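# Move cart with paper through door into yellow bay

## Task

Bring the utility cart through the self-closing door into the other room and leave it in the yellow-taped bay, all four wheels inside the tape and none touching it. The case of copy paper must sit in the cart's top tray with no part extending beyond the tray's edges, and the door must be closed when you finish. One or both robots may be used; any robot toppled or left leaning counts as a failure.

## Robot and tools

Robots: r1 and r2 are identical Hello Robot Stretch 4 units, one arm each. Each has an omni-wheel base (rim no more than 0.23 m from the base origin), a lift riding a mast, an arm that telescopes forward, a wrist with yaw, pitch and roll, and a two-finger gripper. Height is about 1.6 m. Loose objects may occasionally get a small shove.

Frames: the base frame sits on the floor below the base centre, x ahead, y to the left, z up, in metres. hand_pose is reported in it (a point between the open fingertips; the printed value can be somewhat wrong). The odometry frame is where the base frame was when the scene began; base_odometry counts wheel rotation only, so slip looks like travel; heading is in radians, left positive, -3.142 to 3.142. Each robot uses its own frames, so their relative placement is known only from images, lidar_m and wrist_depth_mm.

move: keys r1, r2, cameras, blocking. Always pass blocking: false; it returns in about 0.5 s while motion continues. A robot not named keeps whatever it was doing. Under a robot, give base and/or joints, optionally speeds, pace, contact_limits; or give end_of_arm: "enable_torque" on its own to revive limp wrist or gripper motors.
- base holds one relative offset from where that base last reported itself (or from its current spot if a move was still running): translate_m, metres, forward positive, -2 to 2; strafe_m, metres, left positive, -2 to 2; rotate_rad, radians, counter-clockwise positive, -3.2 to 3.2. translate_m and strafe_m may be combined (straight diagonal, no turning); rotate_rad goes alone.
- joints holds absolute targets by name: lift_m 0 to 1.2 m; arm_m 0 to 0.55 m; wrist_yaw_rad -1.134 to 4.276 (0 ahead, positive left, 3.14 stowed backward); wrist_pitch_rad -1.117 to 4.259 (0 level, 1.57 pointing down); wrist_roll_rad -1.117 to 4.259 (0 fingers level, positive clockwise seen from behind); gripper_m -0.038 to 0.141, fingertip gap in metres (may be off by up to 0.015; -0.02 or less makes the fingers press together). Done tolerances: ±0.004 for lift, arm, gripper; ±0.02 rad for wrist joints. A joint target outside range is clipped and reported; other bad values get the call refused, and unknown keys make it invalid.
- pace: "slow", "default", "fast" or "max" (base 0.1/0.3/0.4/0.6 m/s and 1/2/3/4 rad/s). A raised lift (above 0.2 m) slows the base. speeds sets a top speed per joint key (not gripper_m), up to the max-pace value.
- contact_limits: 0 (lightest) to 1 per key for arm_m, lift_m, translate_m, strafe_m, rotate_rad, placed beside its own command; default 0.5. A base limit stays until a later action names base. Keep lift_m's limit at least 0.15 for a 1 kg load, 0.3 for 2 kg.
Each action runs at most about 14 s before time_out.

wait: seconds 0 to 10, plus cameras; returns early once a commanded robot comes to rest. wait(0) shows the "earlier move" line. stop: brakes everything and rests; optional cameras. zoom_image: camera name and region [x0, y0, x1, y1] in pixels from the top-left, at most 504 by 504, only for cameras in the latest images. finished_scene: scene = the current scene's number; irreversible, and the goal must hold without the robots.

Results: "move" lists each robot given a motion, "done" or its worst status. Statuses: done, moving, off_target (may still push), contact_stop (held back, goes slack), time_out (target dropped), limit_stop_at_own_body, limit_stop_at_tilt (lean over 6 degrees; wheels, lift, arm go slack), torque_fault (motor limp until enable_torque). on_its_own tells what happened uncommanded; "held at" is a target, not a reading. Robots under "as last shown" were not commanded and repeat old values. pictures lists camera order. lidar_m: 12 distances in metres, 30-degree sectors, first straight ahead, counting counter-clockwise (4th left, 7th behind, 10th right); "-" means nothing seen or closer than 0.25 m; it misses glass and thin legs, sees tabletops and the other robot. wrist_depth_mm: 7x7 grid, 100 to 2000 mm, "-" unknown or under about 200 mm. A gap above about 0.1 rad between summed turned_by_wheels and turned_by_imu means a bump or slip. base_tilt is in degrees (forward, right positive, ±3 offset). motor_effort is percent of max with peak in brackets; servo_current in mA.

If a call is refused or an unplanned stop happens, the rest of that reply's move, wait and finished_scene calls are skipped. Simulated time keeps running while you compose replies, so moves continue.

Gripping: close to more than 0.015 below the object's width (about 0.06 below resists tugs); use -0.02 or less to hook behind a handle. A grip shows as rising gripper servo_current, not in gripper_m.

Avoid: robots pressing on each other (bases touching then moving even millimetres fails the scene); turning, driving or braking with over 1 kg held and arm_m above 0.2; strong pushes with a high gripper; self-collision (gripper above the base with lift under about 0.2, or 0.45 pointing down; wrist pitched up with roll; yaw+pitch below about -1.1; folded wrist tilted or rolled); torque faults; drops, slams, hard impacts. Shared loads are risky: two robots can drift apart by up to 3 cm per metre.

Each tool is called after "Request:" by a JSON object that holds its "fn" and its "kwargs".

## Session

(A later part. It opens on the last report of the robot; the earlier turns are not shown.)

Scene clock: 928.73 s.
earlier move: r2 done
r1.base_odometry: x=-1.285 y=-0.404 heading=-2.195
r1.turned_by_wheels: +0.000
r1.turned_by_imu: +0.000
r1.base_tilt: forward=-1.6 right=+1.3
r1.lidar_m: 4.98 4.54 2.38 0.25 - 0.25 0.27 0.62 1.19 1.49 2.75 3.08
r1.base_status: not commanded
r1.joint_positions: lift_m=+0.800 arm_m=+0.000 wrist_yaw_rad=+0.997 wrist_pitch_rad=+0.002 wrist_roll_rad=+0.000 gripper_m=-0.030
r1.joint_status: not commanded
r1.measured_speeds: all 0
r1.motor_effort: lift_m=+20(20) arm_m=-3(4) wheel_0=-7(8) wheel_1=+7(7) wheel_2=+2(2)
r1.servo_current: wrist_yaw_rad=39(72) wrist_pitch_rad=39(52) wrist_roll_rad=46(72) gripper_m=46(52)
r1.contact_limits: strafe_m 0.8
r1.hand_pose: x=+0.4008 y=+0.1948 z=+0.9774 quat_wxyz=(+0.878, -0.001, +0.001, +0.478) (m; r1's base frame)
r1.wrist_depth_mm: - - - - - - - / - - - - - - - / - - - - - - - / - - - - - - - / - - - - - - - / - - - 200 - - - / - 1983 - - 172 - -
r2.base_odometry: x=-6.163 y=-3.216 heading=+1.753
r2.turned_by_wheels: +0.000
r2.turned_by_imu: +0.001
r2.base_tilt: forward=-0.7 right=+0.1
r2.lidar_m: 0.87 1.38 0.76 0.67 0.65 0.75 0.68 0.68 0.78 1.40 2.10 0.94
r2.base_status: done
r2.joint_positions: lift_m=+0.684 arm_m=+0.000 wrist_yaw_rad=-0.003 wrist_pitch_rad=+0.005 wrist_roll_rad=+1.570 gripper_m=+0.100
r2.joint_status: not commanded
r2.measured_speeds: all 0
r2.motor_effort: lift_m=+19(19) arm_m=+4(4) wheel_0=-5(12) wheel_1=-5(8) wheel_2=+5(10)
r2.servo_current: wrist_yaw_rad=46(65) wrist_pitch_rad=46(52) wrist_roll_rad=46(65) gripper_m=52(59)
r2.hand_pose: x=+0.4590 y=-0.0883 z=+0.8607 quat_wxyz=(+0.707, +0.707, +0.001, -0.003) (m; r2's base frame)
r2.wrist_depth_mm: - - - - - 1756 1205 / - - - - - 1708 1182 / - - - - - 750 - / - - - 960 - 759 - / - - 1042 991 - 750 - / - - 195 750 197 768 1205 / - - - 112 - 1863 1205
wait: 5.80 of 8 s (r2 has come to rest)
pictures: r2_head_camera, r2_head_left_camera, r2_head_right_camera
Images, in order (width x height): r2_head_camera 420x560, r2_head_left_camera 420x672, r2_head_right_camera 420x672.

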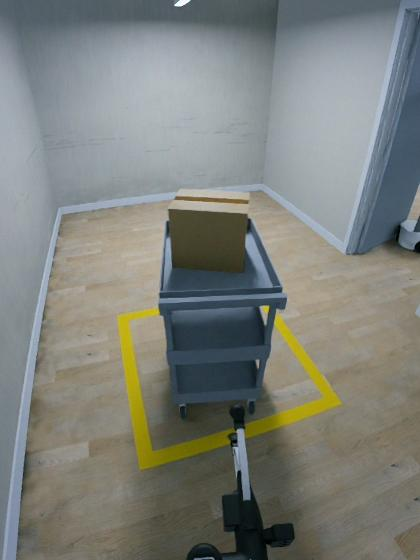

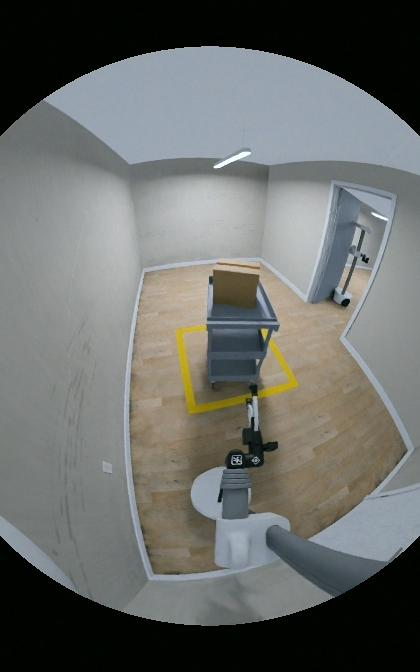

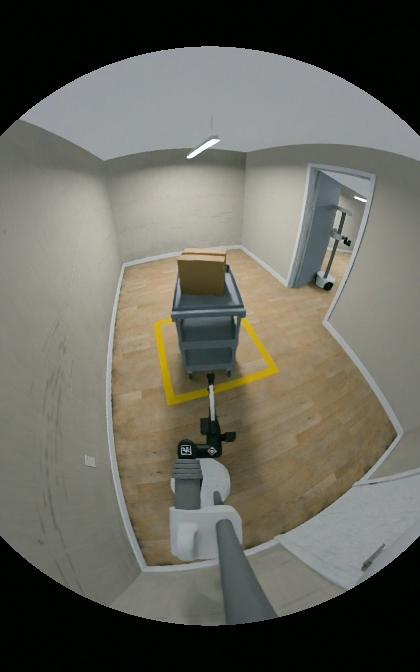

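Request:
{"fn": "move", "kwargs": {"blocking": false, "cameras": [], "r2": {"base":{"strafe_m":-0.7}}, "r1": {"base":{"translate_m":0.8},"pace":"slow"}}}

Request:
{"fn": "wait", "kwargs": {"seconds": 6, "cameras": ["r2_head_camera"]}}

Request:
{"fn": "wait", "kwargs": {"seconds": 8, "cameras": ["r2_head_camera","r2_head_left_camera","r1_head_left_camera"]}}

Request:
{"fn": "zoom_image", "kwargs": {"camera": "r2_head_left_camera", "region": [80, 250, 340, 480]}}

Scene clock: 940.20 s.
move: r1 moving; r2 moving
r1.base_odometry: x=-1.293 y=-0.414 heading=-2.194
r1.turned_by_wheels: +0.001
r1.turned_by_imu: +0.000
r1.base_tilt: forward=-1.6 right=+1.3
r1.lidar_m: 4.96 4.52 2.32 0.25 1.95 0.25 0.26 0.63 1.18 1.52 2.75 3.06
r1.base_status: translate_m moving
r1.joint_positions: lift_m=+0.800 arm_m=+0.000 wrist_yaw_rad=+0.997 wrist_pitch_rad=+0.002 wrist_roll_rad=+0.000 gripper_m=-0.030
r1.joint_status: not commanded
r1.measured_speeds: translate_m=+0.048 strafe_m=+0.000 rotate_rad=-0.001 lift_m=+0.000 arm_m=+0.000 wrist_yaw_rad=+0.000 wrist_pitch_rad=+0.000 wrist_roll_rad=+0.000
r1.motor_effort: lift_m=+20(20) arm_m=-4(4) wheel_0=+2(6) wheel_1=+9(11) wheel_2=-3(5)
r1.servo_current: wrist_yaw_rad=52(59) wrist_pitch_rad=46(46) wrist_roll_rad=39(59) gripper_m=33(52)
r1.hand_pose: x=+0.4008 y=+0.1948 z=+0.9774 quat_wxyz=(+0.878, -0.001, +0.001, +0.478) (m; r1's base frame)
r1.wrist_depth_mm: - - - - - - - / - - - - - - - / - - - - - - - / - - - - - - - / - - - - - - - / - - - 199 - - - / - 1921 - - 172 - -
r2.base_odometry: x=-6.127 y=-3.209 heading=+1.752
r2.turned_by_wheels: +0.000
r2.turned_by_imu: +0.000
r2.base_tilt: forward=-0.6 right=+0.0
r2.lidar_m: 0.87 1.40 0.81 0.67 0.67 0.79 0.67 0.68 0.78 1.36 2.07 0.95
r2.base_status: strafe_m moving
r2.joint_positions: lift_m=+0.684 arm_m=+0.000 wrist_yaw_rad=-0.003 wrist_pitch_rad=+0.005 wrist_roll_rad=+1.570 gripper_m=+0.100
r2.joint_status: not commanded
r2.measured_speeds: translate_m=+0.000 strafe_m=-0.140 rotate_rad=+0.002 lift_m=+0.000 arm_m=+0.000 wrist_yaw_rad=+0.000 wrist_pitch_rad=+0.000 wrist_roll_rad=+0.000
r2.motor_effort: lift_m=+19(19) arm_m=+4(4) wheel_0=+8(13) wheel_1=-10(12) wheel_2=+0(5)
r2.servo_current: wrist_yaw_rad=46(59) wrist_pitch_rad=46(52) wrist_roll_rad=52(65) gripper_m=59(59)
r2.hand_pose: x=+0.4590 y=-0.0883 z=+0.8607 quat_wxyz=(+0.707, +0.707, +0.001, -0.003) (m; r2's base frame)
r2.wrist_depth_mm: - - - - - 1661 1205 / - - - - - 1863 1205 / - - - - - 750 - / - - - 976 - 750 - / - - 1025 976 - 750 - / - - 195 750 194 741 1255 / - - - 112 - 1921 1182
pictures: none
No camera images: "cameras" was empty.

Scene clock: 943.37 s.
earlier move: r1 moving; r2 done
r1.base_odometry: x=-1.471 y=-0.661 heading=-2.195
r1.turned_by_wheels: +0.000
r1.turned_by_imu: +0.000
r1.base_tilt: forward=-1.6 right=+1.3
r1.lidar_m: 4.70 4.68 2.50 2.04 2.03 0.30 0.25 2.71 1.34 1.97 2.65 3.01
r1.base_status: translate_m moving
r1.joint_positions: lift_m=+0.800 arm_m=+0.000 wrist_yaw_rad=+0.997 wrist_pitch_rad=+0.002 wrist_roll_rad=+0.000 gripper_m=-0.030
r1.joint_status: not commanded
r1.measured_speeds: translate_m=+0.099 strafe_m=-0.001 rotate_rad=-0.007 lift_m=+0.000 arm_m=+0.000 wrist_yaw_rad=+0.000 wrist_pitch_rad=+0.000 wrist_roll_rad=+0.000
r1.motor_effort: lift_m=+20(20) arm_m=-3(4) wheel_0=+1(6) wheel_1=+5(11) wheel_2=-1(6)
r1.servo_current: wrist_yaw_rad=39(72) wrist_pitch_rad=39(52) wrist_roll_rad=52(72) gripper_m=46(52)
r1.hand_pose: x=+0.4008 y=+0.1949 z=+0.9774 quat_wxyz=(+0.878, -0.001, +0.001, +0.478) (m; r1's base frame)
r1.wrist_depth_mm: - - - - - - - / - - - - - - - / - - - - - - - / - - - - - - - / - - - - - - - / - - - 200 - - - / - - - - 172 - -
r2.base_odometry: x=-5.474 y=-3.089 heading=+1.753
r2.turned_by_wheels: +0.000
r2.turned_by_imu: +0.000
r2.base_tilt: forward=-0.7 right=+0.0
r2.lidar_m: 1.46 0.97 1.52 1.32 1.09 0.57 0.46 0.48 0.58 1.10 1.42 1.68
r2.base_status: done
r2.joint_positions: lift_m=+0.684 arm_m=+0.000 wrist_yaw_rad=-0.003 wrist_pitch_rad=+0.005 wrist_roll_rad=+1.570 gripper_m=+0.100
r2.joint_status: not commanded
r2.measured_speeds: all 0
r2.motor_effort: lift_m=+19(19) arm_m=+4(4) wheel_0=+3(13) wheel_1=-1(13) wheel_2=+0(5)
r2.servo_current: wrist_yaw_rad=46(65) wrist_pitch_rad=46(52) wrist_roll_rad=52(65) gripper_m=52(59)
r2.hand_pose: x=+0.4590 y=-0.0882 z=+0.8607 quat_wxyz=(+0.707, +0.707, +0.001, -0.003) (m; r2's base frame)
r2.wrist_depth_mm: - - - - - 1756 1182 / - - - - - 1808 1205 / - - - - - 1756 1205 / - - - - - 1808 1205 / - - - - - 1863 1205 / - - 196 - 198 1576 1229 / - - - 112 - 1397 1182
wait: 3.17 of 6 s (r2 has come to rest)
pictures: r2_head_camera
Images, in order (width x height): r2_head_camera 420x560.

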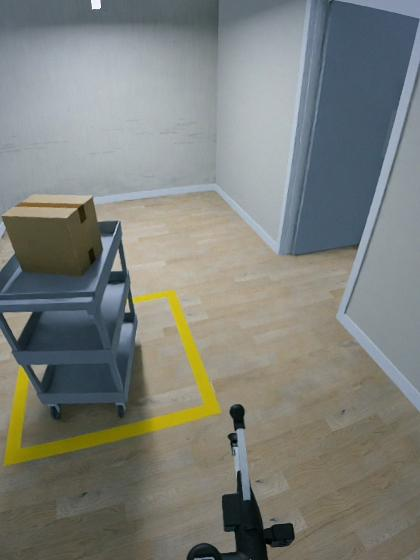

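Scene clock: 949.00 s.
earlier move: r1 done
r1.base_odometry: x=-1.753 y=-1.053 heading=-2.195
r1.turned_by_wheels: +0.000
r1.turned_by_imu: +0.000
r1.base_tilt: forward=-1.6 right=+1.2
r1.lidar_m: 4.26 4.23 2.71 2.22 2.19 1.91 1.53 1.51 1.77 2.48 2.49 2.81
r1.base_status: done
r1.joint_positions: lift_m=+0.800 arm_m=+0.000 wrist_yaw_rad=+0.997 wrist_pitch_rad=+0.002 wrist_roll_rad=+0.000 gripper_m=-0.030
r1.joint_status: not commanded
r1.measured_speeds: all 0
r1.motor_effort: lift_m=+20(20) arm_m=-4(4) wheel_0=+4(8) wheel_1=+2(11) wheel_2=-3(6)
r1.servo_current: wrist_yaw_rad=39(72) wrist_pitch_rad=39(52) wrist_roll_rad=59(72) gripper_m=39(52)
r1.hand_pose: x=+0.4008 y=+0.1949 z=+0.9774 quat_wxyz=(+0.878, -0.001, +0.001, +0.478) (m; r1's base frame)
r1.wrist_depth_mm: - - - - - - - / - - - - - - - / - - - - - - - / - - - - - - - / - - - - - - - / - - - 199 - - - / - - - - 172 - -
r2.base_odometry: x=-5.474 y=-3.089 heading=+1.753
r2.turned_by_wheels: +0.000
r2.turned_by_imu: +0.001
r2.base_tilt: forward=-0.7 right=+0.1
r2.lidar_m: 1.45 0.95 1.53 1.31 1.06 0.56 0.48 0.47 0.59 1.02 1.43 1.67
r2.base_status: done
r2.joint_positions: lift_m=+0.684 arm_m=+0.000 wrist_yaw_rad=-0.003 wrist_pitch_rad=+0.005 wrist_roll_rad=+1.570 gripper_m=+0.100
r2.joint_status: not commanded
r2.measured_speeds: all 0
r2.motor_effort: lift_m=+19(19) arm_m=+4(4) wheel_0=+3(13) wheel_1=-1(13) wheel_2=+0(5)
r2.servo_current: wrist_yaw_rad=39(65) wrist_pitch_rad=39(52) wrist_roll_rad=46(65) gripper_m=52(59)
r2.hand_pose: x=+0.4590 y=-0.0882 z=+0.8607 quat_wxyz=(+0.707, +0.707, +0.001, -0.003) (m; r2's base frame)
r2.wrist_depth_mm: - - - - - 1756 1205 / - - - - - 1808 1229 / - - - - - 1756 1229 / - - - - - 1756 1229 / - - - - - 1808 1229 / - - 195 - 197 1537 1255 / - - - 112 - 1397 1160
wait: 5.63 of 8 s (r1 has come to rest)
pictures: r1_head_left_camera, r2_head_camera, r2_head_left_camera
Images, in order (width x height): r1_head_left_camera 420x672, r2_head_camera 420x560, r2_head_left_camera 420x672.

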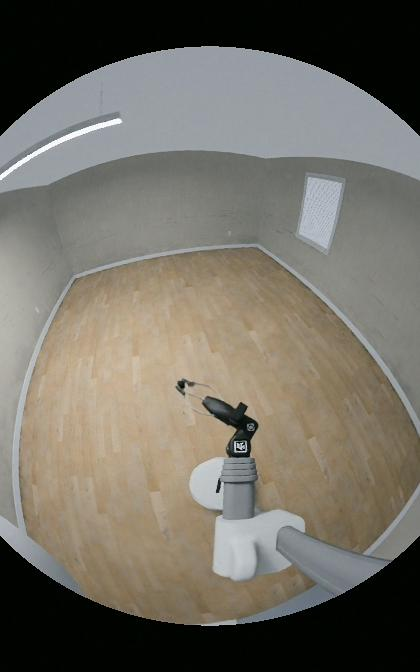

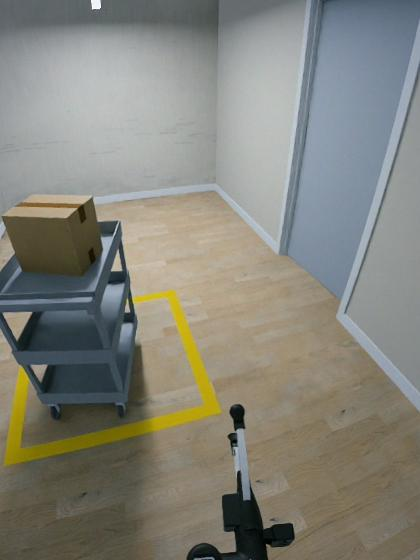

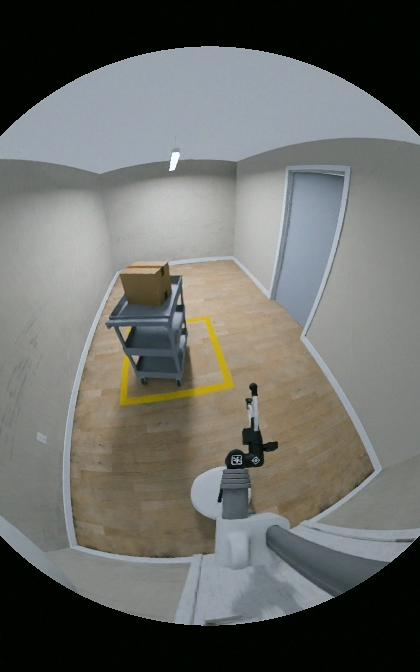

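Scaled by 1.938 from the camera's 420x672 image, which has a finer 600x960 frame.

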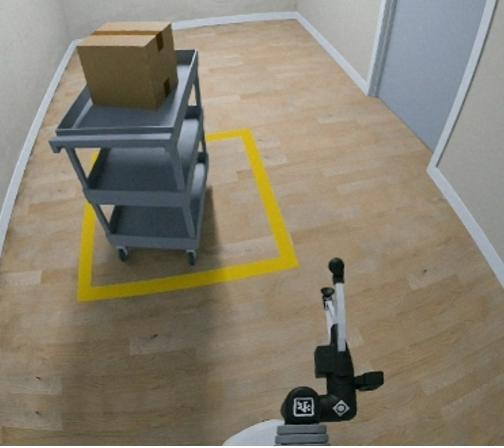

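Request:
{"fn": "zoom_image", "kwargs": {"camera": "r2_head_camera", "region": [90, 260, 220, 430]}}

Request:
{"fn": "zoom_image", "kwargs": {"camera": "r2_head_camera", "region": [280, 0, 420, 330]}}

Scaled by 2.965 from the camera's 420x560 image, which has a finer 1200x1600 frame.

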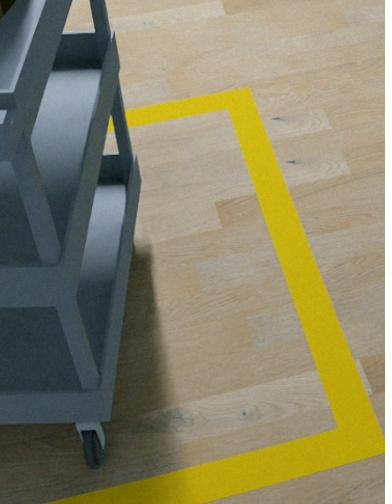

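Scaled by 1.527 from the camera's 420x560 image, which has a finer 1200x1600 frame.

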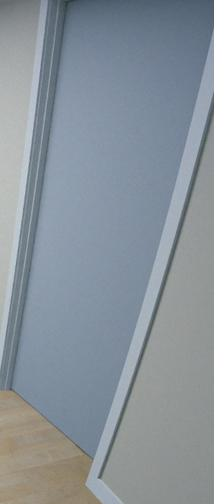

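Request:
{"fn": "finished_scene", "kwargs": {"scene": 2}}

The scene is finished: the task was done.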